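# Park a bicycle upright in a movable floor rack

## Task

Get the bike into the floor rack with one of its wheels sitting in the slot, pushed close to the slot's closed end, and its kickstand raised fully. When finished the bike must be motionless, touched by nothing except the rack (no wall, furniture or loose item against it), and neither fallen nor left leaning. Keep in mind the rack can slide, since it is not anchored.

## Robot and tools

Robot: a Hello Robot Stretch 3 with one arm. It has a two-wheel base, a lift on a vertical mast, and a telescoping arm that reaches out to the robot's right side. The gripper cannot move forward on its own; you drive the base for that. The base measures 0.33 m by 0.34 m, has a rounded back, and pivots around the point between its drive wheels, 0.05 m behind the front edge. With the arm retracted and the wrist folded, a turn sweeps a 0.28 m radius; an unfolded, level wrist reaches past that.

Frames, all in metres: the base frame has its origin on the floor between the drive wheels, x forward, y left, z up. hand_pose is reported in it, located where the closed fingertips meet. The odometry frame is the base frame as it stood when the scene began. base_odometry counts only wheel rotation, so wheel slip looks like travel; heading is in rad, left positive, -3.142 to 3.142.

Tool move: one action per call. The action is made of "base", "joints" or both, optionally with "pace" and "contact_limits"; or "servos" by itself. "base" holds exactly one key and is a relative offset from where the base last measured itself: translate_m (metres, -3 to 3, forward positive) or rotate_rad (radians, -6.4 to 6.4, left positive). The base cannot move sideways. "joints" is one object of absolute targets by name: lift_m 0 to 1.1; arm_m 0 to 0.52 (extension); wrist_yaw_rad -1.345 to 4.42 (0 along the arm, positive toward the front); wrist_pitch_rad -1.57 to 0.451 (0 level, negative tips fingertips down); wrist_roll_rad -2.911 to 2.918; gripper_m -0.089 to 0.179 (larger is wider; fingertip gap is about 0.007 m less when nearly closed, 0.025 m less when wide); head_pan_rad -3.953 to 1.73 (0 forward, positive left, -1.57 along the arm); head_tilt_rad -1.53 to 0.419 (negative down). "pace" is "default" or "max". "contact_limits" gives a motor_effort percentage (1 to 100) for arm_m, translate_m or rotate_rad, only alongside that motion's own command; the motion halts with contact_stop when effort hits it. {"servos": "reboot"} re-enables servos that switched off. "cameras" picks images (head_camera, nav_camera, wrist_camera, all; [] for none). "blocking" false returns within about 0.5 s while motion continues; a later move replaces only the targets it names. Unknown keys make a call invalid; out-of-range values get it refused, and after a refusal or an unrequested stop, the rest of that reply's move, wait and finished_scene calls are skipped. Any one action is capped at 15 s; a base move at 14 s (time_out). The base is slowed to 0.10 m/s and 0.63 rad/s unless lift_m < 0.30, arm_m < 0.03 and wrist_yaw_rad > 2.54.

Other tools: wait (seconds 0 to 10, plus cameras) lets the world run and reports state; stop brakes all your running motions, which then hold and may keep pressing; zoom_image (camera, region [x0, y0, x1, y1] in pixels, at most 504 by 504) enlarges part of that camera's latest image; finished_scene (scene: the current scene number) ends the scene irreversibly, so the bike must already be correctly parked and stay so without the robot.

Results: "move" reads done or the most serious status. base_status and joint_status show moving, done, off_target (stalled short and possibly still pushing), contact_stop (arm or lift goes slack until commanded again), time_out or torque_fault. on_its_own describes uncommanded behaviour; "held at" is a target, not a reading. motor_effort is percent of max, positive toward higher values, bracket = peak of last action; wheel effort positive pushes forward. lidar_m: 12 distances in 30-degree sectors, 1st straight ahead, counter-clockwise (4th left, 7th behind, 10th right), seen only at 0.17 m height; "-" means nothing seen or closer than 0.15 m. wrist_depth_mm and head_depth_mm are 7x7 median depth grids from the top left. base_tilt gives forward/right lean in degrees with a few degrees of bias. If turned_by_wheels and turned_by_imu disagree by over 0.15 rad, believe the IMU. head_camera images are rotated (turn a quarter clockwise to upright); nav_camera images need a quarter counterclockwise turn.

Cautions: before folding the wrist over the base (wrist_yaw_rad 3.0) or unfolding it, set lift_m 0.32 to 0.95, wrist_pitch_rad -0.4, wrist_roll_rad about 0; folded, lift may go to 0.25. With wrist_yaw_rad below -0.4, keep wrist_pitch_rad at -0.5 or lower. The wrist, head, and base without a limit have no contact stop and will push hard; sustained strain can trip a torque fault needing reboot. Pushing on something rigid with the gripper above about 0.45 m, or driving while gripping or hooking something immovable, can tip the robot; if base_tilt leans, back off. To grip, command gripper_m below the object's width; to release, at least 0.05 above it. Avoid dropping, slamming or shoving hard, and let nothing fall. The simulation keeps running while you think, and a loose object may occasionally be nudged by an outside push.

Each tool is called after "Request:" as name(argument=value, ...), one argument or row to a line, values as JSON.

## Session

Request:
move(
)

Scene clock: 0.00 s.
base_odometry: x=+0.000 y=+0.000 heading=+0.000
turned_by_wheels: +0.000
turned_by_imu: +0.000
base_tilt: forward=+2.3 right=-0.9
lidar_m: 1.07 0.82 0.80 0.86 1.24 2.06 2.20 1.04 1.13 2.26 1.73 1.70
head_depth_mm: 1647 1647 1637 1627 1626 1622 1596 / 1741 1742 1735 1720 1707 1693 1697 / 1785 1791 1786 1791 1750 1759 1759 / 1492 1505 1500 1492 1496 1486 1498 / 1276 1274 1280 1283 1275 1278 1281 / 1117 1119 1121 1119 1120 1120 1117 / 995 995 993 1001 993 997 992
base_status: not commanded
joint_positions: lift_m=+0.326 arm_m=+0.000 wrist_yaw_rad=+3.110 wrist_pitch_rad=-0.565 wrist_roll_rad=+0.000 gripper_m=+0.037 head_pan_rad=+0.000 head_tilt_rad=-0.004
joint_status: not commanded
measured_speeds: all 0
motor_effort: left_wheel=+1.3 right_wheel=+0.7 lift_m=+26.0 arm_m=-1.9 wrist_yaw_rad=+0.5 wrist_pitch_rad=+1.7 wrist_roll_rad=+0.1 gripper_m=+0.0 head_pan_rad=+0.1 head_tilt_rad=+1.8
hand_pose: x=-0.0148 y=+0.0584 z=+0.3071 quat_wxyz=(+0.208, +0.682, +0.187, +0.676) (m; base frame)
wrist_depth_mm: - - 154 - - - - / - - 171 967 869 803 744 / 964 894 188 789 740 702 667 / 779 731 223 653 632 607 571 / 663 628 576 336 150 524 507 / 563 540 326 138 127 449 446 / 496 305 279 278 280 402 405
pictures: head_camera (sideways), nav_camera (sideways), wrist_camera

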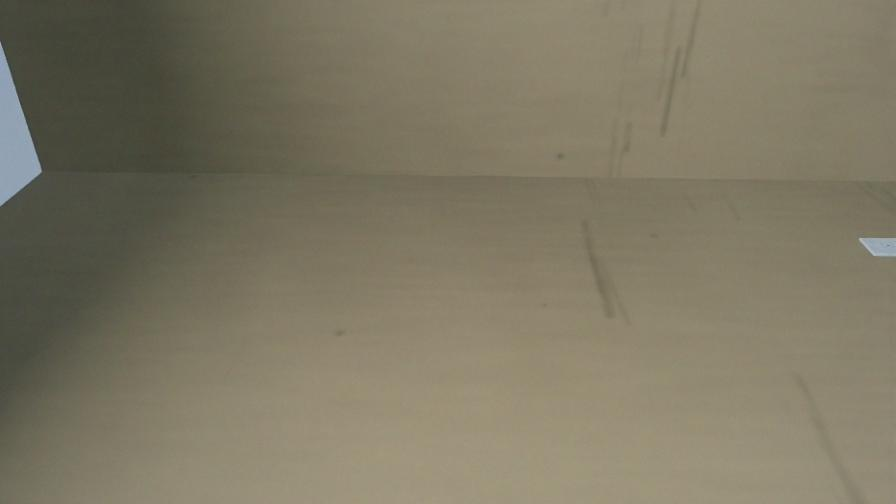

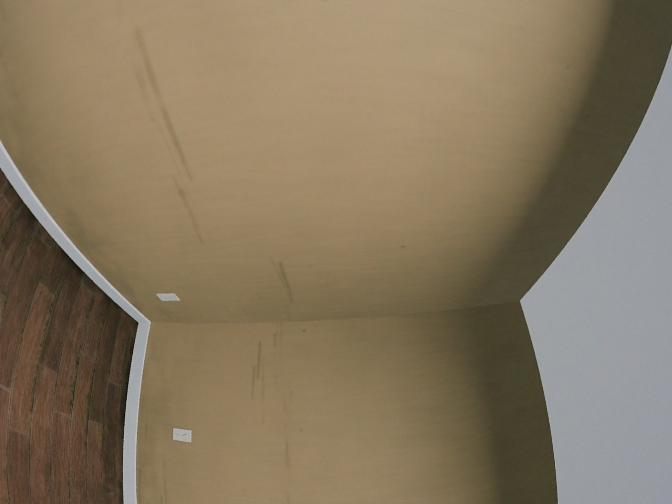

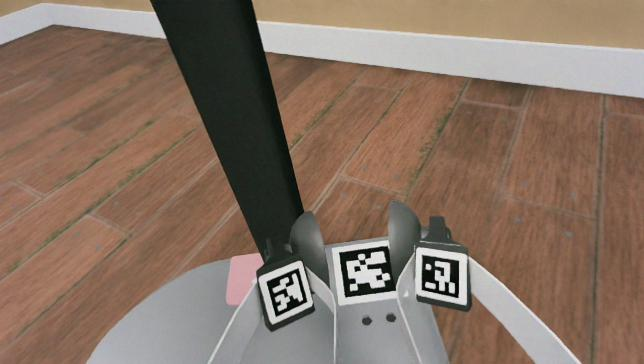

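Request:
move(
  joints={"head_pan_rad": -1.57, "head_tilt_rad": -0.6},
)

Request:
move(
  joints={"head_pan_rad": -3.0, "head_tilt_rad": -0.6},
  cameras=["nav_camera"],
)

Request:
move(
  joints={"head_pan_rad": 1.3, "head_tilt_rad": -0.6},
  cameras=["nav_camera"],
)

Scene clock: 7.30 s.
move: done
base_odometry: x=+0.000 y=+0.000 heading=+0.000
turned_by_wheels: +0.000
turned_by_imu: -0.001
base_tilt: forward=+2.3 right=-0.8
lidar_m: 1.07 0.82 0.81 0.86 1.24 2.06 2.21 1.04 1.13 2.25 1.74 1.70
head_depth_mm: 3466 3774 3429 2479 1917 1550 1317 / 3624 3948 3426 2431 1912 1549 1313 / 3215 3564 3451 2424 1886 1544 1300 / 2765 2991 3160 2421 1878 1539 1302 / 2405 2582 2866 2410 1856 1543 1294 / 2134 2293 2497 2386 1862 1521 1294 / 1922 2074 2203 2254 1860 1509 1285
base_status: not commanded
joint_positions: lift_m=+0.326 arm_m=+0.000 wrist_yaw_rad=+3.110 wrist_pitch_rad=-0.565 wrist_roll_rad=+0.000 gripper_m=+0.037 head_pan_rad=-1.564 head_tilt_rad=-0.592
joint_status: all done
measured_speeds: all 0
motor_effort: left_wheel=+1.2(1.5) right_wheel=+1.0(1.2) lift_m=+24.6(25.1) arm_m=-8.1(8.4) wrist_yaw_rad=-0.8(1.4) wrist_pitch_rad=+1.9(2.5) wrist_roll_rad=+0.1(0.3) gripper_m=+0.2(1.8) head_pan_rad=-2.4(5.4) head_tilt_rad=-3.4(6.0)
hand_pose: x=-0.0148 y=+0.0584 z=+0.3071 quat_wxyz=(+0.208, +0.682, +0.187, +0.676) (m; base frame)
wrist_depth_mm: - - 154 - - - - / - - 170 961 885 801 746 / 955 883 188 786 744 706 672 / 788 733 222 646 637 606 577 / 658 616 586 334 150 525 505 / 564 549 325 139 127 454 447 / 494 305 277 279 280 402 402
pictures: head_camera (sideways), nav_camera (sideways), wrist_camera
camera_calibration:
head_camera: T_world_to_cam=[[-0.0262848, 0.527407, -0.849206, 1.12395], [0.999342, -0.0073743, -0.0355117, 0.0414102], [-0.0249914, -0.849581, -0.526866, 0.641837], [0, 0, 0, 1]] pos_world=[0.00420007, -0.0471784, 1.29409]
nav_camera: T_world_to_cam=[[-0.0558872, -0.546262, 0.835748, -1.04677], [-0.997565, -0.00443333, -0.0696057, 0.143205], [0.0417281, -0.837603, -0.544684, 0.665185], [0, 0, 0, 1]] pos_world=[0.0565983, -0.0140149, 1.24712]
wrist_camera: T_world_to_cam=[[0.989793, -0.0704176, -0.123901, 0.0727278], [-0.139353, -0.660308, -0.737953, 0.295482], [-0.0298483, 0.747686, -0.663381, 0.322751], [0, 0, 0, 1]] pos_world=[-0.0211756, -0.0410861, 0.44117]

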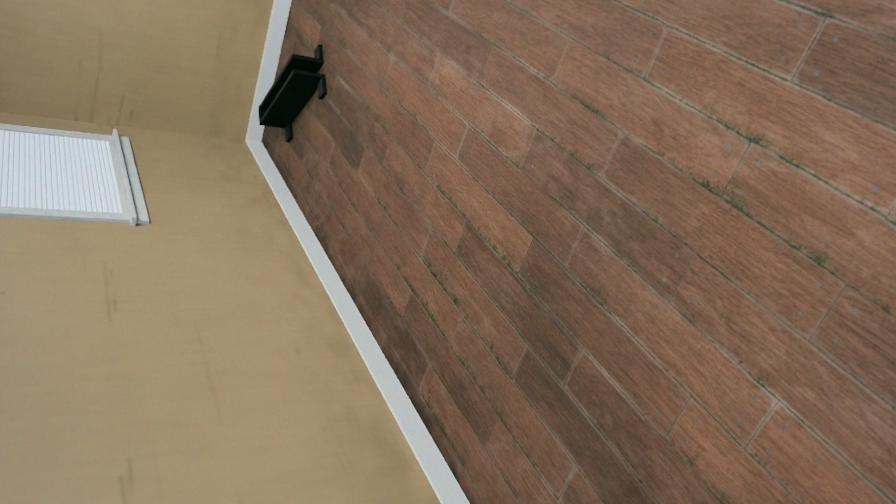

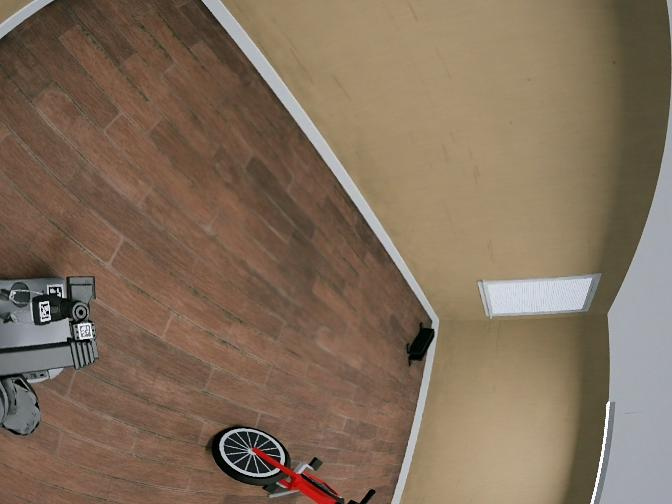

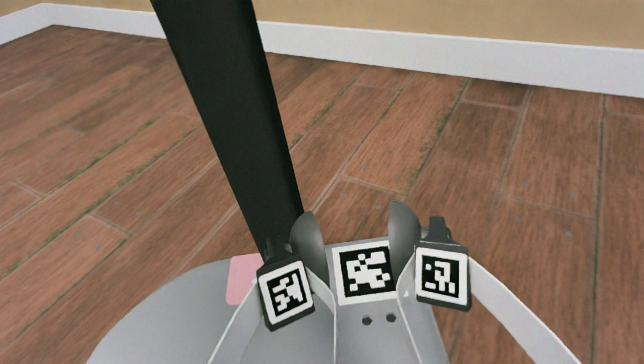

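Scene clock: 8.50 s.
move: done
base_odometry: x=+0.000 y=+0.000 heading=+0.000
turned_by_wheels: +0.000
turned_by_imu: +0.000
base_tilt: forward=+2.3 right=-0.8
lidar_m: 1.06 0.82 0.80 0.86 1.24 2.06 2.20 1.04 1.13 2.25 1.74 1.70
head_depth_mm: 1908 2049 2188 2336 1893 1558 1306 / 2051 2185 2393 2423 1891 1558 1306 / 2189 2366 2556 2430 1885 1538 1295 / 2372 2606 2802 2417 1883 1532 1300 / 2568 2763 2961 2384 1853 1540 1294 / 2778 3096 3223 2357 1862 1522 1285 / 3023 3492 3306 2388 1860 1521 1284
base_status: not commanded
joint_positions: lift_m=+0.326 arm_m=+0.000 wrist_yaw_rad=+3.110 wrist_pitch_rad=-0.565 wrist_roll_rad=+0.000 gripper_m=+0.037 head_pan_rad=-2.994 head_tilt_rad=-0.593
joint_status: all done
measured_speeds: all 0
motor_effort: left_wheel=+1.3(1.4) right_wheel=+0.8(1.4) lift_m=+24.2(24.8) arm_m=-10.0(10.0) wrist_yaw_rad=+0.3(1.4) wrist_pitch_rad=+1.9(2.1) wrist_roll_rad=+0.0(0.3) gripper_m=+0.5(0.9) head_pan_rad=-2.1(4.2) head_tilt_rad=-3.2(7.8)
hand_pose: x=-0.0148 y=+0.0584 z=+0.3071 quat_wxyz=(+0.208, +0.682, +0.187, +0.676) (m; base frame)
wrist_depth_mm: - - 154 - - - - / - - 170 967 875 802 743 / 968 876 188 783 746 708 672 / 778 734 222 655 635 593 575 / 655 623 584 336 150 524 505 / 562 545 325 139 127 449 449 / 493 305 278 278 279 402 405
pictures: nav_camera (sideways)
camera_calibration:
nav_camera: T_world_to_cam=[[-0.549035, -0.0213737, 0.835526, -1.04347], [-0.144352, 0.987075, -0.0696049, 0.137999], [-0.823239, -0.158825, -0.545024, 0.670904], [0, 0, 0, 1]] pos_world=[-0.000667647, -0.0519621, 1.24711]

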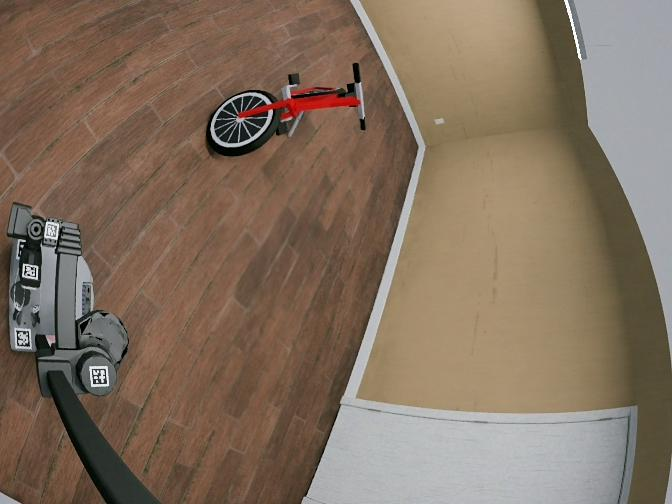

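Scene clock: 10.67 s.
move: done
base_odometry: x=+0.000 y=+0.000 heading=+0.000
turned_by_wheels: +0.000
turned_by_imu: -0.001
base_tilt: forward=+2.3 right=-0.8
lidar_m: 1.07 0.82 0.81 0.86 1.24 2.06 2.20 1.04 1.13 2.25 1.74 1.70
head_depth_mm: 640 695 760 836 930 1049 1198 / 657 711 781 862 967 1099 1222 / 673 734 805 894 1004 1142 1261 / 690 756 834 925 1039 1199 1289 / 709 778 861 957 1081 1252 1287 / 729 803 886 995 1129 1319 1283 / 751 829 922 1032 1181 1373 1281
base_status: not commanded
joint_positions: lift_m=+0.326 arm_m=+0.000 wrist_yaw_rad=+3.110 wrist_pitch_rad=-0.565 wrist_roll_rad=+0.000 gripper_m=+0.037 head_pan_rad=+1.294 head_tilt_rad=-0.593
joint_status: all done
measured_speeds: all 0
motor_effort: left_wheel=+1.3(1.5) right_wheel=+1.0(1.5) lift_m=+23.5(24.5) arm_m=-13.1(13.1) wrist_yaw_rad=+0.5(1.7) wrist_pitch_rad=+1.9(2.3) wrist_roll_rad=+0.0(0.3) gripper_m=+0.2(1.7) head_pan_rad=+2.6(4.2) head_tilt_rad=-3.5(6.9)
hand_pose: x=-0.0148 y=+0.0584 z=+0.3071 quat_wxyz=(+0.208, +0.682, +0.187, +0.676) (m; base frame)
wrist_depth_mm: - - 154 - - - - / - - 170 974 890 804 746 / 967 865 189 792 738 713 663 / 781 740 223 648 627 604 570 / 668 625 586 335 150 526 506 / 567 540 325 138 127 447 450 / 496 304 277 278 278 400 402
pictures: nav_camera (sideways)
camera_calibration:
nav_camera: T_world_to_cam=[[0.20625, 0.509271, 0.835526, -1.04808], [0.959137, -0.274246, -0.0696049, 0.131268], [0.193692, 0.81574, -0.545025, 0.664701], [0, 0, 0, 1]] pos_world=[-0.0384845, 0.0275332, 1.24711]

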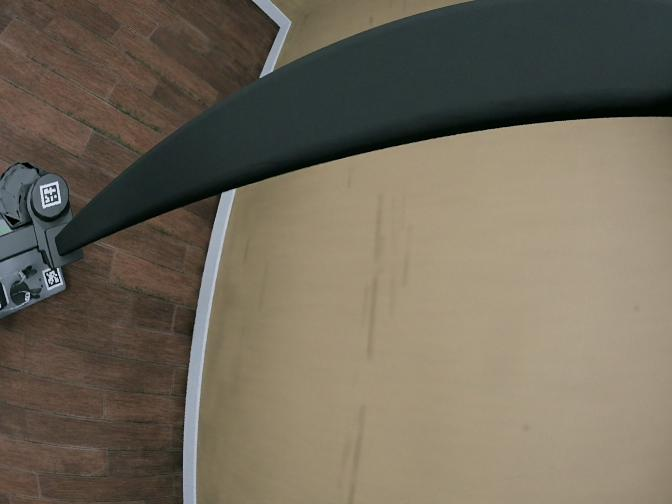

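Request:
move(
  joints={"head_pan_rad": -1.8, "head_tilt_rad": -0.35},
)

Request:
zoom_image(
  camera="head_camera",
  region=[200, 150, 600, 504],
)

Request:
move(
  joints={"head_pan_rad": -2.4, "head_tilt_rad": -0.5},
)

Scene clock: 19.47 s.
move: done
base_odometry: x=+0.000 y=+0.000 heading=+0.000
turned_by_wheels: +0.000
turned_by_imu: -0.001
base_tilt: forward=+2.3 right=-0.8
lidar_m: 1.06 0.82 0.81 0.86 1.24 2.05 2.21 1.04 1.13 2.25 1.73 1.70
head_depth_mm: 3415 3516 3760 3819 2672 1979 1478 / 3432 3579 3800 3924 2689 1965 1554 / 3568 3776 3909 - 2613 1966 1556 / 3673 3845 - 3724 2621 1935 1550 / 3573 3757 - 3814 2613 1943 1556 / 2946 3069 3167 3335 2572 1954 1535 / 2524 2647 2697 2842 2578 1920 1530
base_status: not commanded
joint_positions: lift_m=+0.326 arm_m=+0.000 wrist_yaw_rad=+3.110 wrist_pitch_rad=-0.565 wrist_roll_rad=+0.000 gripper_m=+0.037 head_pan_rad=-1.794 head_tilt_rad=-0.359
joint_status: all done
measured_speeds: all 0
motor_effort: left_wheel=+0.9(1.5) right_wheel=+1.1(1.4) lift_m=+22.5(22.8) arm_m=-19.8(19.9) wrist_yaw_rad=+1.0(1.2) wrist_pitch_rad=+1.7(2.3) wrist_roll_rad=-0.3(0.3) gripper_m=+0.6(1.4) head_pan_rad=-2.8(4.5) head_tilt_rad=+3.7(7.9)
hand_pose: x=-0.0148 y=+0.0584 z=+0.3071 quat_wxyz=(+0.208, +0.682, +0.187, +0.676) (m; base frame)
wrist_depth_mm: - - 154 - - - - / - - 171 958 878 814 751 / 955 878 189 793 748 714 668 / 781 743 223 658 639 599 574 / 657 626 576 338 150 522 505 / 566 539 326 138 127 446 447 / 501 304 278 278 280 399 403
pictures: head_camera (sideways), nav_camera (sideways), wrist_camera
camera_calibration:
head_camera: T_world_to_cam=[[0.0480433, 0.314531, -0.948031, 1.25242], [0.969611, -0.242633, -0.0313624, 0.0361998], [-0.239888, -0.917714, -0.31663, 0.369572], [0, 0, 0, 1]] pos_world=[-0.00661423, -0.0459815, 1.30549]
nav_camera: T_world_to_cam=[[-0.132929, -0.316704, 0.939164, -1.18121], [-0.975879, 0.207388, -0.0681904, 0.141251], [-0.173175, -0.925575, -0.336632, 0.39577], [0, 0, 0, 1]] pos_world=[0.0493652, -0.0370714, 1.25221]
wrist_camera: T_world_to_cam=[[0.989793, -0.0704179, -0.123902, 0.072728], [-0.139353, -0.660308, -0.737953, 0.295484], [-0.0298481, 0.747686, -0.663381, 0.322748], [0, 0, 0, 1]] pos_world=[-0.0211755, -0.0410828, 0.441169]

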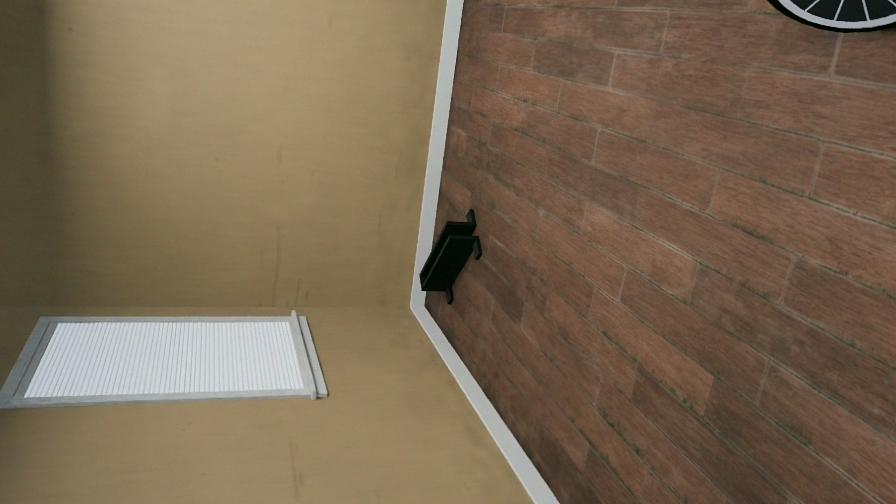

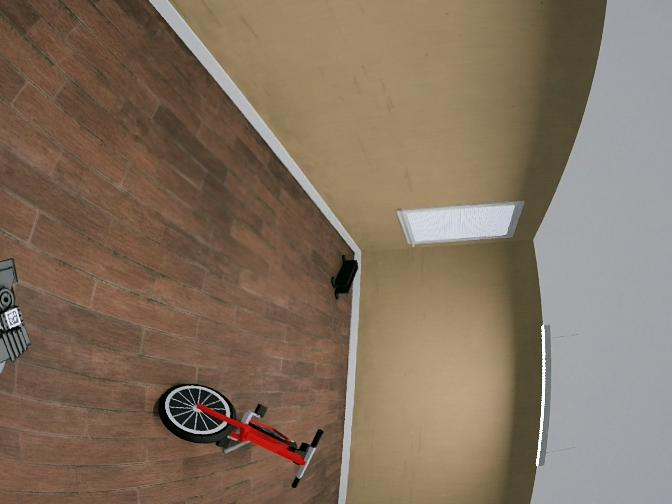

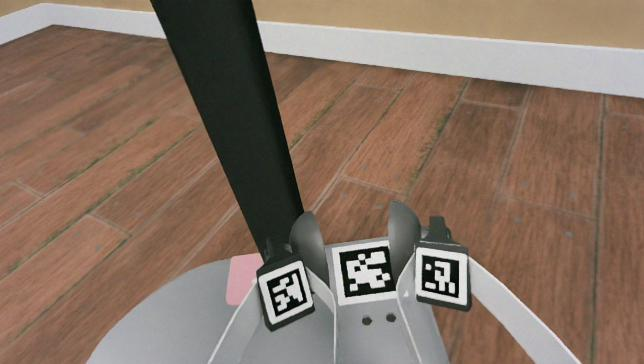

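Scaled by 1.260 from the camera's 896x504 image, which has a finer 1280x720 frame.

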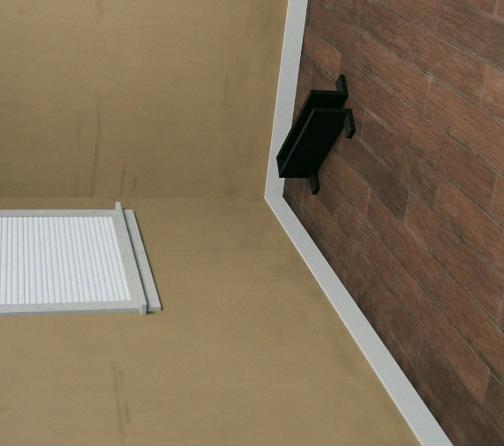

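Scene clock: 20.37 s.
move: done
base_odometry: x=+0.000 y=+0.000 heading=+0.000
turned_by_wheels: +0.000
turned_by_imu: +0.000
base_tilt: forward=+2.4 right=-0.8
lidar_m: 1.07 0.82 0.81 0.86 1.24 2.06 2.21 1.04 1.13 2.24 1.74 1.70
head_depth_mm: 3429 3621 3711 2906 2132 1708 1397 / 3655 - - 2944 2129 1701 1395 / 3651 3821 - 2891 2138 1672 1392 / 3598 3803 - 2604 2038 1437 1384 / 3478 3706 3908 2730 1577 1484 1381 / 3362 3633 3811 2834 2108 1619 1375 / 3300 3563 3757 2864 2084 1655 1362
base_status: not commanded
joint_positions: lift_m=+0.326 arm_m=+0.000 wrist_yaw_rad=+3.110 wrist_pitch_rad=-0.565 wrist_roll_rad=+0.000 gripper_m=+0.037 head_pan_rad=-2.394 head_tilt_rad=-0.493
joint_status: all done
measured_speeds: all 0
motor_effort: left_wheel=+1.3(1.5) right_wheel=+0.8(1.3) lift_m=+22.5(22.7) arm_m=-19.7(20.1) wrist_yaw_rad=-0.1(1.0) wrist_pitch_rad=+1.9(2.3) wrist_roll_rad=-0.1(0.3) gripper_m=+0.5(1.2) head_pan_rad=-2.2(4.4) head_tilt_rad=-3.2(7.4)
hand_pose: x=-0.0148 y=+0.0584 z=+0.3071 quat_wxyz=(+0.208, +0.682, +0.187, +0.676) (m; base frame)
wrist_depth_mm: - - 154 - - - - / - - 170 970 878 799 747 / 969 889 188 789 739 706 668 / 766 736 222 652 629 602 577 / 653 617 583 335 150 520 498 / 563 544 327 139 127 450 453 / 498 305 278 278 277 400 403
pictures: head_camera (sideways), nav_camera (sideways), wrist_camera
camera_calibration:
head_camera: T_world_to_cam=[[0.308136, 0.316671, -0.897091, 1.18436], [0.666471, -0.744757, -0.0339751, 0.0414448], [-0.678873, -0.587416, -0.440538, 0.533499], [0, 0, 0, 1]] pos_world=[-0.0303872, -0.0307994, 1.29891]
nav_camera: T_world_to_cam=[[-0.378414, -0.2696, 0.885505, -1.10969], [-0.681546, 0.728471, -0.0694645, 0.141102], [-0.626337, -0.629799, -0.459409, 0.558305], [0, 0, 0, 1]] pos_world=[0.0259321, -0.0503414, 1.24893]
wrist_camera: T_world_to_cam=[[0.989793, -0.0704177, -0.123902, 0.072728], [-0.139353, -0.660308, -0.737953, 0.295484], [-0.0298483, 0.747686, -0.663381, 0.322748], [0, 0, 0, 1]] pos_world=[-0.0211756, -0.0410826, 0.441169]

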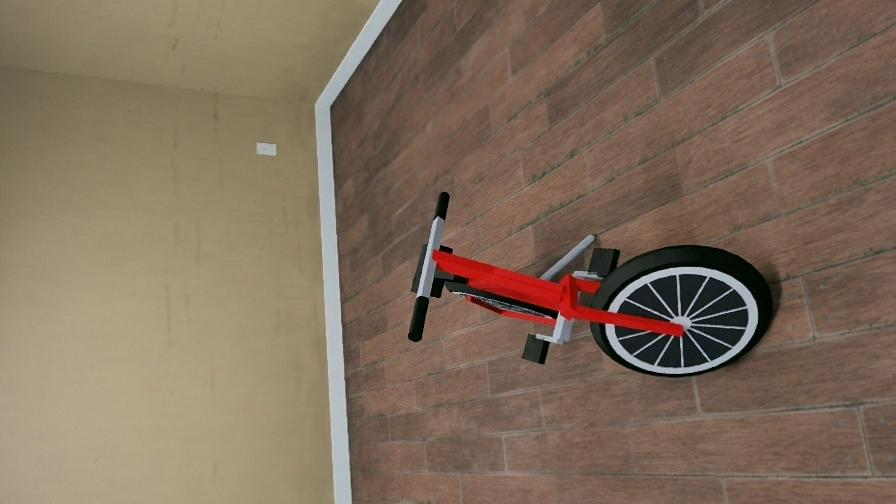

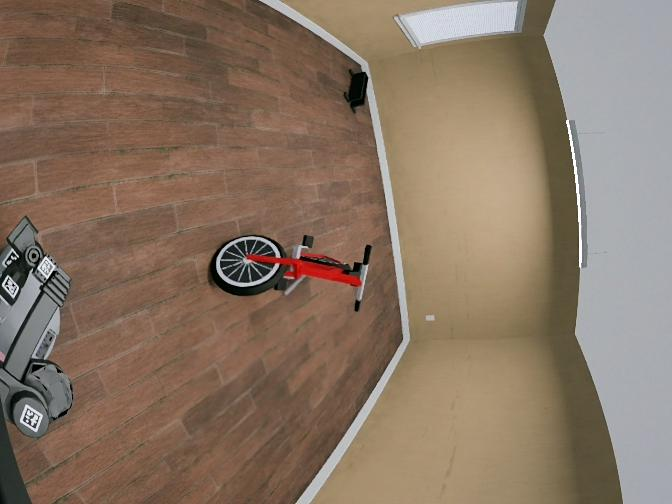

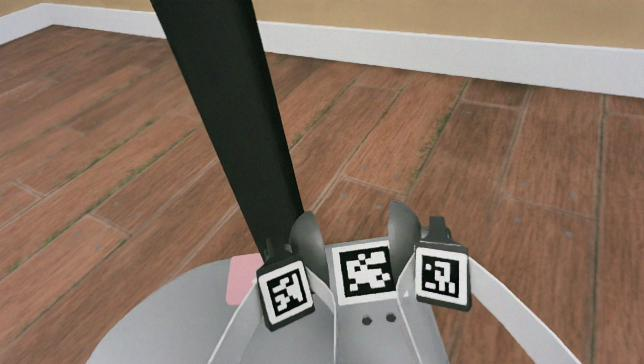

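Request:
zoom_image(
  camera="head_camera",
  region=[380, 150, 800, 420],
)

Scaled by 1.200 from the camera's 896x504 image, which has a finer 1280x720 frame.

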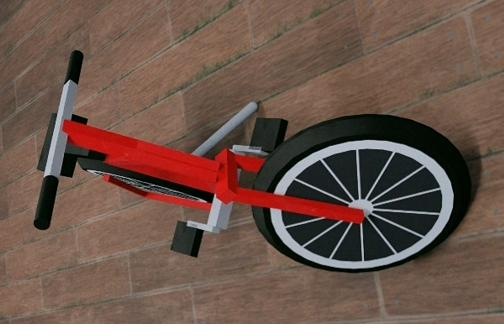

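Request:
move(
  base={"rotate_rad": -1.73},
  pace="max",
  cameras=[],
)

Request:
move(
  base={"translate_m": 1.7},
  joints={"head_pan_rad": -0.3, "head_tilt_rad": -0.5},
  pace="max",
)

Request:
move(
  joints={"head_pan_rad": -2.0, "head_tilt_rad": -0.6},
)

Scene clock: 69.17 s.
move: done
base_odometry: x=+0.000 y=+0.000 heading=-1.730
turned_by_wheels: -1.730
turned_by_imu: -1.721
base_tilt: forward=+2.3 right=-0.8
lidar_m: 2.64 1.82 1.70 1.26 0.86 0.80 0.82 1.06 2.06 2.10 2.73 1.04
head_depth_mm: 1049 1096 1142 1194 1240 1311 1338 / 1198 1256 1326 1386 1469 1532 1390 / 1395 1489 1556 1655 1772 1682 1386 / 1680 1771 1920 2067 2045 1677 1386 / 1876 2022 2172 2381 2110 1678 1384 / 1815 1935 2089 2271 2105 1667 1377 / 1743 1852 1989 2160 2089 1642 1368
base_status: done
joint_positions: lift_m=+0.326 arm_m=+0.000 wrist_yaw_rad=+3.110 wrist_pitch_rad=-0.565 wrist_roll_rad=+0.000 gripper_m=+0.037 head_pan_rad=-2.395 head_tilt_rad=-0.494
joint_status: not commanded
measured_speeds: all 0
motor_effort: left_wheel=+5.6(10.9) right_wheel=-4.4(8.4) lift_m=+23.7(24.0) arm_m=-18.5(20.0) wrist_yaw_rad=+0.0(1.4) wrist_pitch_rad=+2.1(2.4) wrist_roll_rad=+0.0(0.3) gripper_m=+0.4(1.6) head_pan_rad=-2.3(2.8) head_tilt_rad=-3.5(3.8)
hand_pose: x=-0.0148 y=+0.0584 z=+0.3071 quat_wxyz=(+0.208, +0.682, +0.187, +0.676) (m; base frame)
wrist_depth_mm: - - 154 - - - 988 / - - 170 995 900 855 814 / - 862 189 784 737 699 673 / 750 733 223 649 634 601 580 / 661 622 578 336 150 520 506 / 564 539 325 139 127 448 451 / 493 304 279 279 277 399 406
pictures: none
No camera images: "cameras" was empty.

Scene clock: 84.17 s.
move: time_out
base_odometry: x=-0.222 y=-1.384 heading=-1.730
turned_by_wheels: +0.000
turned_by_imu: +0.002
base_tilt: forward=+2.3 right=-0.8
lidar_m: 1.70 1.17 1.10 1.12 1.45 2.07 2.11 2.72 0.70 0.96 2.88 2.71
head_depth_mm: 2279 2430 2663 2742 2150 1699 1397 / 2314 2494 2666 2844 2135 1681 1391 / 2299 2492 2707 2778 2137 1686 1389 / 2305 2512 2724 2845 2118 1679 1387 / 2354 2543 2766 2896 2144 1682 1375 / 2405 2554 2747 2576 2112 1666 1375 / 2414 2542 2699 2688 2098 1647 1369
base_status: translate_m time_out (by the wheels' count: +1.4016 of +1.7000)
joint_positions: lift_m=+0.326 arm_m=+0.000 wrist_yaw_rad=+3.110 wrist_pitch_rad=-0.565 wrist_roll_rad=+0.000 gripper_m=+0.037 head_pan_rad=-0.306 head_tilt_rad=-0.494
joint_status: all done
measured_speeds: all 0
motor_effort: left_wheel=+1.3(10.7) right_wheel=+0.8(5.9) lift_m=+29.0(29.3) arm_m=-1.5(18.7) wrist_yaw_rad=-0.2(1.8) wrist_pitch_rad=+1.3(2.4) wrist_roll_rad=+0.0(0.4) gripper_m=-0.1(1.8) head_pan_rad=+2.6(4.4) head_tilt_rad=-2.4(6.7)
hand_pose: x=-0.0148 y=+0.0584 z=+0.3071 quat_wxyz=(+0.208, +0.682, +0.187, +0.676) (m; base frame)
wrist_depth_mm: - - 154 - - 999 920 / - - 170 975 897 845 798 / 967 896 188 781 741 703 673 / 779 734 222 646 635 597 580 / 659 624 579 337 150 523 505 / 567 541 327 139 127 449 447 / 495 305 276 279 279 403 405
pictures: head_camera (sideways), nav_camera (sideways), wrist_camera
camera_calibration:
head_camera: T_world_to_cam=[[-0.428308, 0.111134, -0.896773, 1.18844], [0.317085, 0.947788, -0.0339875, 0.0435922], [0.846173, -0.29891, -0.441184, 0.525036], [0, 0, 0, 1]] pos_world=[0.0509223, -0.0164523, 1.29888]
nav_camera: T_world_to_cam=[[0.422197, -0.195496, 0.885173, -1.11414], [-0.295543, -0.9528, -0.069468, 0.138752], [0.856974, -0.232277, -0.460047, 0.550088], [0, 0, 0, 1]] pos_world=[0.0399835, 0.0421661, 1.24891]
wrist_camera: T_world_to_cam=[[0.989793, -0.0704175, -0.123901, 0.072728], [-0.139353, -0.660308, -0.737953, 0.295485], [-0.0298483, 0.747686, -0.663381, 0.322745], [0, 0, 0, 1]] pos_world=[-0.0211756, -0.0410802, 0.441168]

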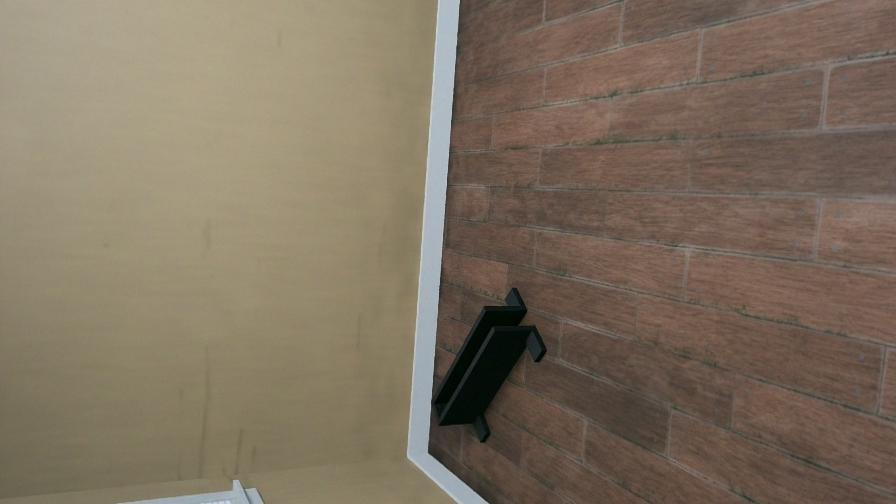

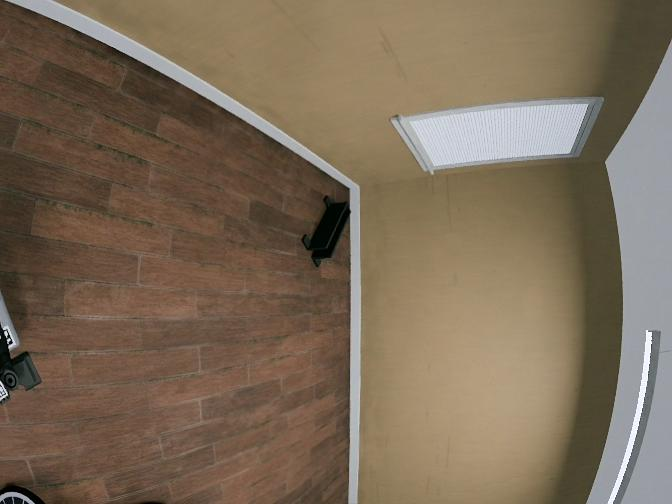

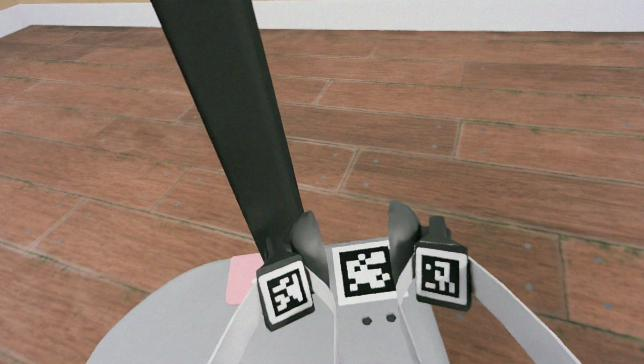

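not run: a stop that you did not command came earlier in this reply.

Request:
zoom_image(
  camera="head_camera",
  region=[400, 250, 600, 480],
)

Request:
move(
  joints={"head_pan_rad": -2.0, "head_tilt_rad": -0.6, "lift_m": 0.28},
  cameras=["head_camera", "nav_camera"],
)

Scaled by 2.191 from the camera's 896x504 image, which has a finer 1280x720 frame.

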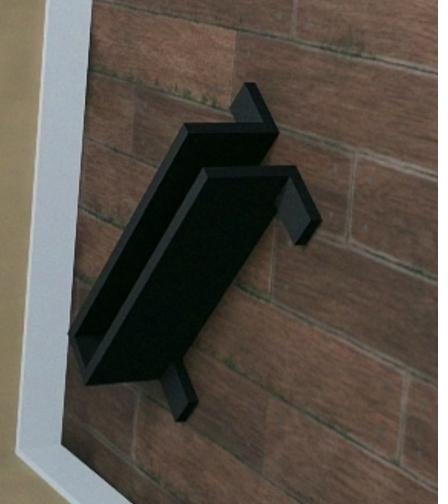

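Scene clock: 89.27 s.
move: done
base_odometry: x=-0.222 y=-1.384 heading=-1.730
turned_by_wheels: +0.000
turned_by_imu: -0.001
base_tilt: forward=+2.3 right=-0.8
lidar_m: 1.70 1.17 1.10 1.12 1.46 2.07 2.11 2.73 0.70 0.95 2.87 2.70
head_depth_mm: 2302 2534 2770 2456 1917 1544 1309 / 2314 2539 2787 2428 1894 1551 1307 / 2298 2567 2792 2433 1888 1255 1246 / 2307 2516 2814 2430 1896 1173 1201 / 2325 2526 2775 2421 1702 1407 1260 / 2312 2509 2807 2395 1810 1448 1295 / 2305 2528 2742 2373 1246 1400 1289
base_status: not commanded
joint_positions: lift_m=+0.280 arm_m=+0.000 wrist_yaw_rad=+3.110 wrist_pitch_rad=-0.565 wrist_roll_rad=+0.000 gripper_m=+0.037 head_pan_rad=-1.994 head_tilt_rad=-0.592
joint_status: all done
measured_speeds: all 0
motor_effort: left_wheel=+1.4(1.4) right_wheel=+0.7(1.2) lift_m=+23.1(28.5) arm_m=+3.7(3.7) wrist_yaw_rad=-0.2(1.4) wrist_pitch_rad=+1.9(2.2) wrist_roll_rad=-0.1(0.3) gripper_m=+0.2(1.3) head_pan_rad=-2.1(4.4) head_tilt_rad=-4.0(6.6)
hand_pose: x=-0.0148 y=+0.0584 z=+0.2611 quat_wxyz=(+0.208, +0.682, +0.187, +0.676) (m; base frame)
wrist_depth_mm: - - 154 - - 924 854 / - - 170 870 802 766 709 / 849 801 188 711 656 628 604 / 702 667 222 588 564 543 516 / 580 566 306 282 151 468 448 / 506 284 272 139 127 402 402 / 271 255 232 234 229 357 362
pictures: head_camera (sideways), nav_camera (sideways)
camera_calibration:
head_camera: T_world_to_cam=[[0.196077, 0.490594, -0.849041, 1.12237], [0.905298, -0.423289, -0.035516, 0.0419895], [-0.376814, -0.761672, -0.527131, 0.644328], [0, 0, 0, 1]] pos_world=[-0.0152933, -0.0420893, 1.29408]
nav_camera: T_world_to_cam=[[-0.278628, -0.473474, 0.835577, -1.04519], [-0.908591, 0.411846, -0.0696051, 0.142661], [-0.311172, -0.778592, -0.544946, 0.667678], [0, 0, 0, 1]] pos_world=[0.0461659, -0.0337747, 1.24711]

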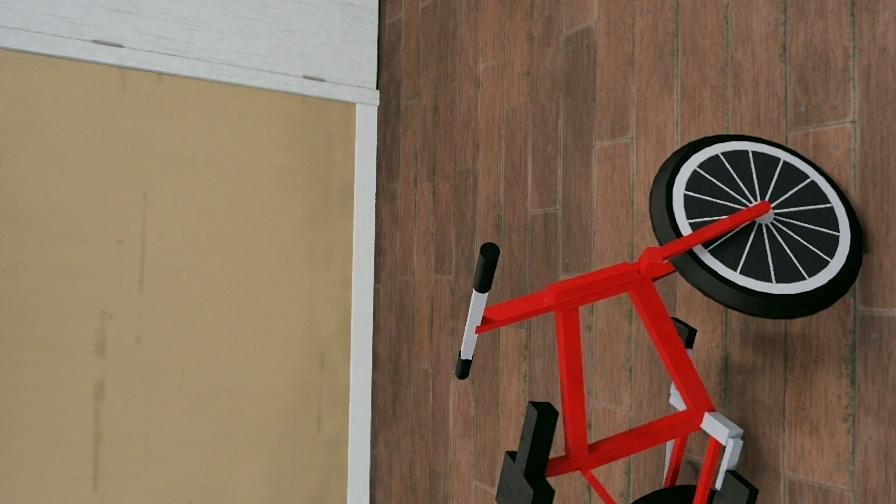

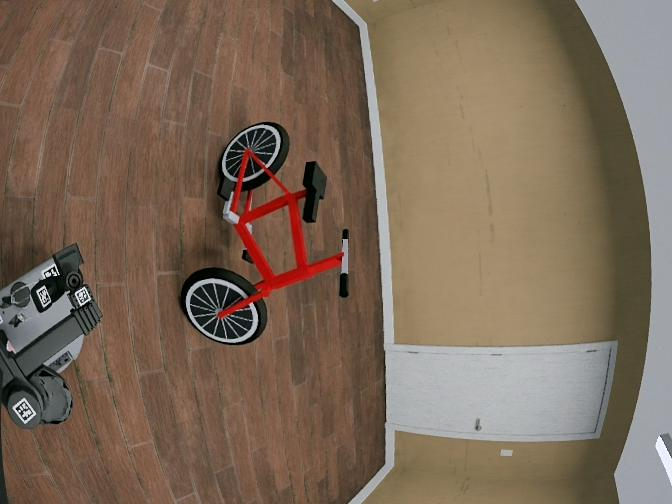

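Request:
move(
  joints={"head_pan_rad": -1.55, "head_tilt_rad": -0.6},
  cameras=["head_camera"],
)

Request:
zoom_image(
  camera="head_camera",
  region=[420, 20, 860, 400],
)

Scene clock: 116.47 s.
move: done
base_odometry: x=-0.222 y=-1.384 heading=-1.730
turned_by_wheels: +0.000
turned_by_imu: -0.001
base_tilt: forward=+2.3 right=-0.8
lidar_m: 1.70 1.17 1.10 1.12 1.45 2.07 2.12 2.72 0.70 0.96 2.88 2.71
head_depth_mm: 2254 2465 2668 2470 1725 1110 1123 / 2323 2553 2775 2464 1824 1465 1125 / 2404 2641 2900 2439 1297 1434 1299 / 2553 2766 2988 2403 1820 1420 1295 / 2633 2863 3080 2415 1471 1492 1290 / 2768 3004 3210 2393 1799 1528 1288 / 2867 3149 3274 2360 1847 1515 1276
base_status: not commanded
joint_positions: lift_m=+0.280 arm_m=+0.000 wrist_yaw_rad=+3.110 wrist_pitch_rad=-0.565 wrist_roll_rad=+0.000 gripper_m=+0.037 head_pan_rad=-1.556 head_tilt_rad=-0.592
joint_status: all done
measured_speeds: all 0
motor_effort: left_wheel=+1.2(1.4) right_wheel=+0.6(1.1) lift_m=+25.8(25.8) arm_m=+7.8(8.0) wrist_yaw_rad=-1.2(1.2) wrist_pitch_rad=+1.7(2.3) wrist_roll_rad=-0.1(0.3) gripper_m=-0.7(1.1) head_pan_rad=+2.6(4.1) head_tilt_rad=-4.1(7.2)
hand_pose: x=-0.0148 y=+0.0584 z=+0.2611 quat_wxyz=(+0.208, +0.682, +0.187, +0.676) (m; base frame)
wrist_depth_mm: - - 154 - - 943 864 / - - 171 874 814 746 702 / 861 801 188 701 661 631 591 / 695 658 223 582 570 541 514 / 578 563 306 281 150 471 450 / 514 284 273 139 127 401 402 / 270 255 232 233 230 357 362
pictures: head_camera (sideways)
camera_calibration:
head_camera: T_world_to_cam=[[-0.0308653, 0.527424, -0.849041, 1.12376], [0.999368, 0.00131065, -0.035516, 0.0414157], [-0.0176192, -0.849601, -0.527131, 0.642137], [0, 0, 0, 1]] pos_world=[0.00460958, -0.0471907, 1.29408]

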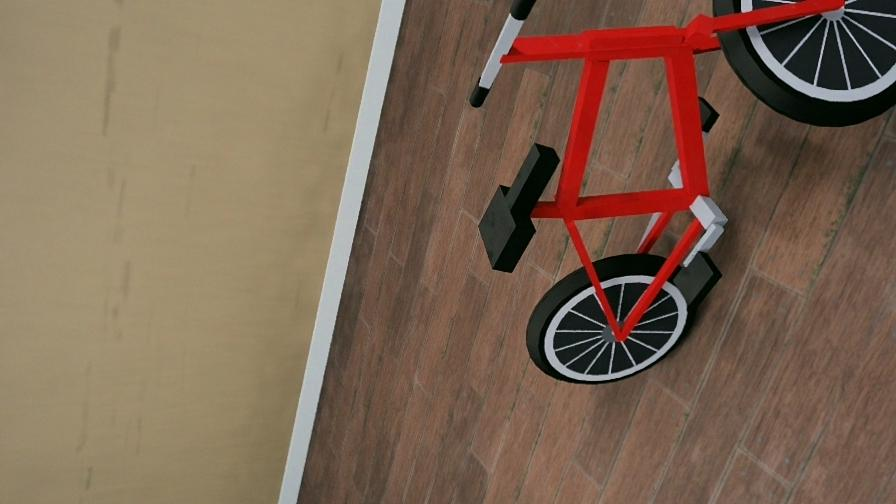

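Scaled by 1.145 from the camera's 896x504 image, which has a finer 1280x720 frame.

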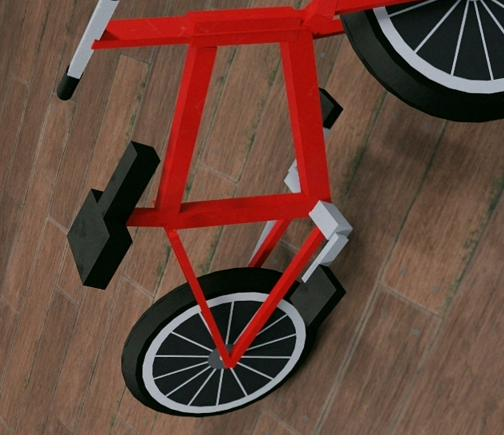

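Request:
move(
  base={"rotate_rad": 2.744},
  joints={"head_pan_rad": -2.2, "head_tilt_rad": -0.7},
  pace="max",
  cameras=[],
)

Request:
move(
  base={"translate_m": -2.1},
  pace="max",
  cameras=["head_camera"],
)

Scene clock: 266.40 s.
move: done
base_odometry: x=-0.222 y=-1.384 heading=+1.014
turned_by_wheels: +2.744
turned_by_imu: +2.716
base_tilt: forward=+2.3 right=-0.8
lidar_m: 2.07 2.17 0.84 0.70 2.81 2.78 2.71 1.51 1.13 1.10 1.16 1.63
head_depth_mm: 1458 1661 1946 2125 1719 1441 1241 / 1340 1509 1768 1986 1715 1435 1239 / 1242 1406 1603 1863 1699 1441 1235 / 1165 1297 1463 1686 1697 1432 1230 / 1097 1210 1352 1541 1655 1415 1228 / 1034 1137 1261 1421 1599 1420 1232 / 970 1066 1175 1320 1479 1408 1219
base_status: done
joint_positions: lift_m=+0.280 arm_m=+0.000 wrist_yaw_rad=+3.110 wrist_pitch_rad=-0.566 wrist_roll_rad=+0.000 gripper_m=+0.037 head_pan_rad=-2.195 head_tilt_rad=-0.692
joint_status: all done
measured_speeds: all 0
motor_effort: left_wheel=-1.8(9.0) right_wheel=+5.1(14.1) lift_m=+29.5(29.6) arm_m=-9.6(12.0) wrist_yaw_rad=+0.5(1.2) wrist_pitch_rad=+1.6(2.3) wrist_roll_rad=-0.1(0.3) gripper_m=+0.7(1.6) head_pan_rad=-2.1(4.5) head_tilt_rad=-3.8(7.3)
hand_pose: x=-0.0148 y=+0.0584 z=+0.2611 quat_wxyz=(+0.208, +0.682, +0.187, +0.676) (m; base frame)
wrist_depth_mm: - - 154 - 951 942 880 / - - 171 870 791 763 711 / 841 795 189 699 662 634 603 / 705 653 222 586 567 536 511 / 583 557 307 280 150 472 450 / 511 283 272 139 127 401 401 / 271 254 232 233 230 358 360
pictures: none
No camera images: "cameras" was empty.

Scene clock: 274.80 s.
move: done
base_odometry: x=-1.331 y=-3.167 heading=+1.014
turned_by_wheels: +0.000
turned_by_imu: -0.010
base_tilt: forward=+2.3 right=-0.8
lidar_m: 4.19 1.74 2.84 2.11 0.83 0.62 0.60 0.63 0.89 1.03 1.08 1.51
head_depth_mm: 635 682 736 802 874 959 1069 / 699 756 823 897 994 1110 1187 / 775 846 934 1029 1159 1316 1232 / 873 963 1071 1214 1387 1421 1228 / 981 1093 1227 1398 1564 1420 1233 / 964 1061 1186 1325 1506 1413 1184 / 895 986 1086 1227 1393 1417 1174
base_status: done
joint_positions: lift_m=+0.280 arm_m=+0.000 wrist_yaw_rad=+3.110 wrist_pitch_rad=-0.566 wrist_roll_rad=+0.000 gripper_m=+0.037 head_pan_rad=-2.195 head_tilt_rad=-0.692
joint_status: not commanded
measured_speeds: all 0
motor_effort: left_wheel=+1.1(10.7) right_wheel=+2.0(6.5) lift_m=+23.5(29.5) arm_m=-17.5(20.1) wrist_yaw_rad=+0.0(1.8) wrist_pitch_rad=+2.4(2.5) wrist_roll_rad=+0.0(0.3) gripper_m=+0.7(1.4) head_pan_rad=-2.4(2.9) head_tilt_rad=-4.0(4.9)
hand_pose: x=-0.0148 y=+0.0584 z=+0.2611 quat_wxyz=(+0.208, +0.682, +0.187, +0.676) (m; base frame)
wrist_depth_mm: - - 155 - - 946 889 / - 974 171 882 810 770 712 / - 786 189 702 669 625 596 / 672 661 223 580 568 533 515 / 576 560 303 281 150 472 450 / 509 285 271 139 127 400 401 / 271 255 233 232 230 359 363
pictures: head_camera (sideways)
camera_calibration:
head_camera: T_world_to_cam=[[0.337602, 0.507959, -0.792466, 1.04775], [0.804921, -0.592245, -0.0367118, 0.0441539], [-0.487982, -0.625479, -0.608811, 0.751271], [0, 0, 0, 1]] pos_world=[-0.0226568, -0.0361604, 1.28931]

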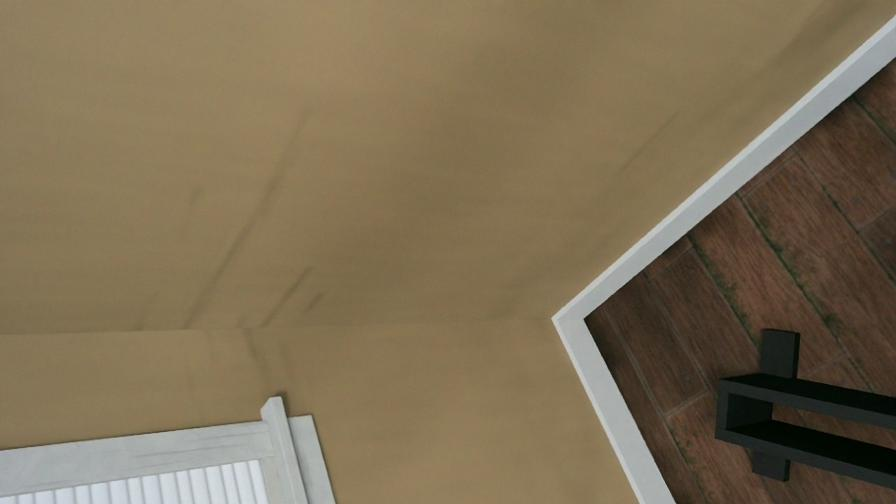

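Request:
move(
  joints={"head_pan_rad": -1.85, "head_tilt_rad": -1.0},
  cameras=["head_camera"],
)

Request:
zoom_image(
  camera="head_camera",
  region=[400, 100, 896, 504],
)

Scene clock: 279.93 s.
move: done
base_odometry: x=-1.331 y=-3.167 heading=+1.014
turned_by_wheels: +0.000
turned_by_imu: -0.001
base_tilt: forward=+2.3 right=-0.8
lidar_m: 4.18 1.74 2.83 2.11 0.83 0.62 0.60 0.63 0.89 1.03 1.08 1.50
head_depth_mm: 1004 1065 1144 1240 1318 1258 1138 / 1075 1227 1403 1492 1401 1247 1132 / 1025 1222 1482 1568 1389 1249 950 / 995 1188 1439 1554 1349 1242 715 / 967 1146 1383 1545 1317 1201 760 / 940 1115 1325 1515 1368 1156 1103 / 891 1076 1277 1484 1365 1226 1117
base_status: not commanded
joint_positions: lift_m=+0.280 arm_m=+0.000 wrist_yaw_rad=+3.110 wrist_pitch_rad=-0.566 wrist_roll_rad=+0.000 gripper_m=+0.037 head_pan_rad=-1.856 head_tilt_rad=-0.987
joint_status: all done
measured_speeds: all 0
motor_effort: left_wheel=+1.2(1.4) right_wheel=+2.4(2.7) lift_m=+25.8(26.2) arm_m=-16.8(17.2) wrist_yaw_rad=+1.0(1.0) wrist_pitch_rad=+1.7(2.2) wrist_roll_rad=-0.1(0.3) gripper_m=+0.8(1.1) head_pan_rad=+2.9(4.2) head_tilt_rad=-6.2(6.5)
hand_pose: x=-0.0148 y=+0.0584 z=+0.2611 quat_wxyz=(+0.208, +0.682, +0.187, +0.676) (m; base frame)
wrist_depth_mm: - - 154 - - 962 868 / - 962 170 876 796 756 710 / - 798 188 702 661 629 604 / 676 662 222 578 566 530 515 / 581 558 307 281 150 466 450 / 505 283 272 139 126 404 400 / 271 255 233 233 230 357 360
pictures: head_camera (sideways)
camera_calibration:
head_camera: T_world_to_cam=[[0.206729, 0.787387, -0.580763, 0.772668], [0.959257, -0.279954, -0.0380978, 0.0450025], [-0.192585, -0.549225, -0.813181, 1.01526], [0, 0, 0, 1]] pos_world=[-0.00737821, -0.0381832, 1.27604]

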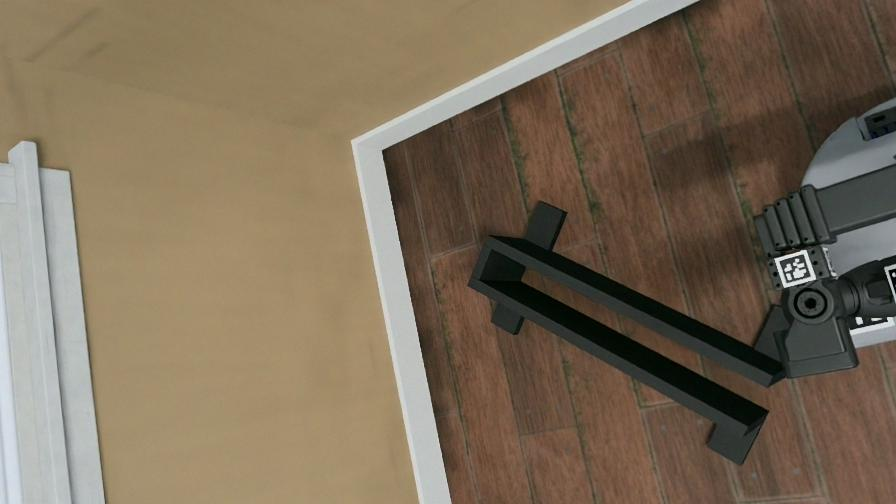

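Scaled by 1.016 from the camera's 896x504 image, which has a finer 1280x720 frame.

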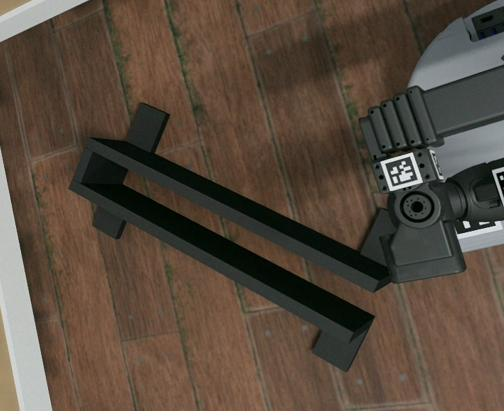

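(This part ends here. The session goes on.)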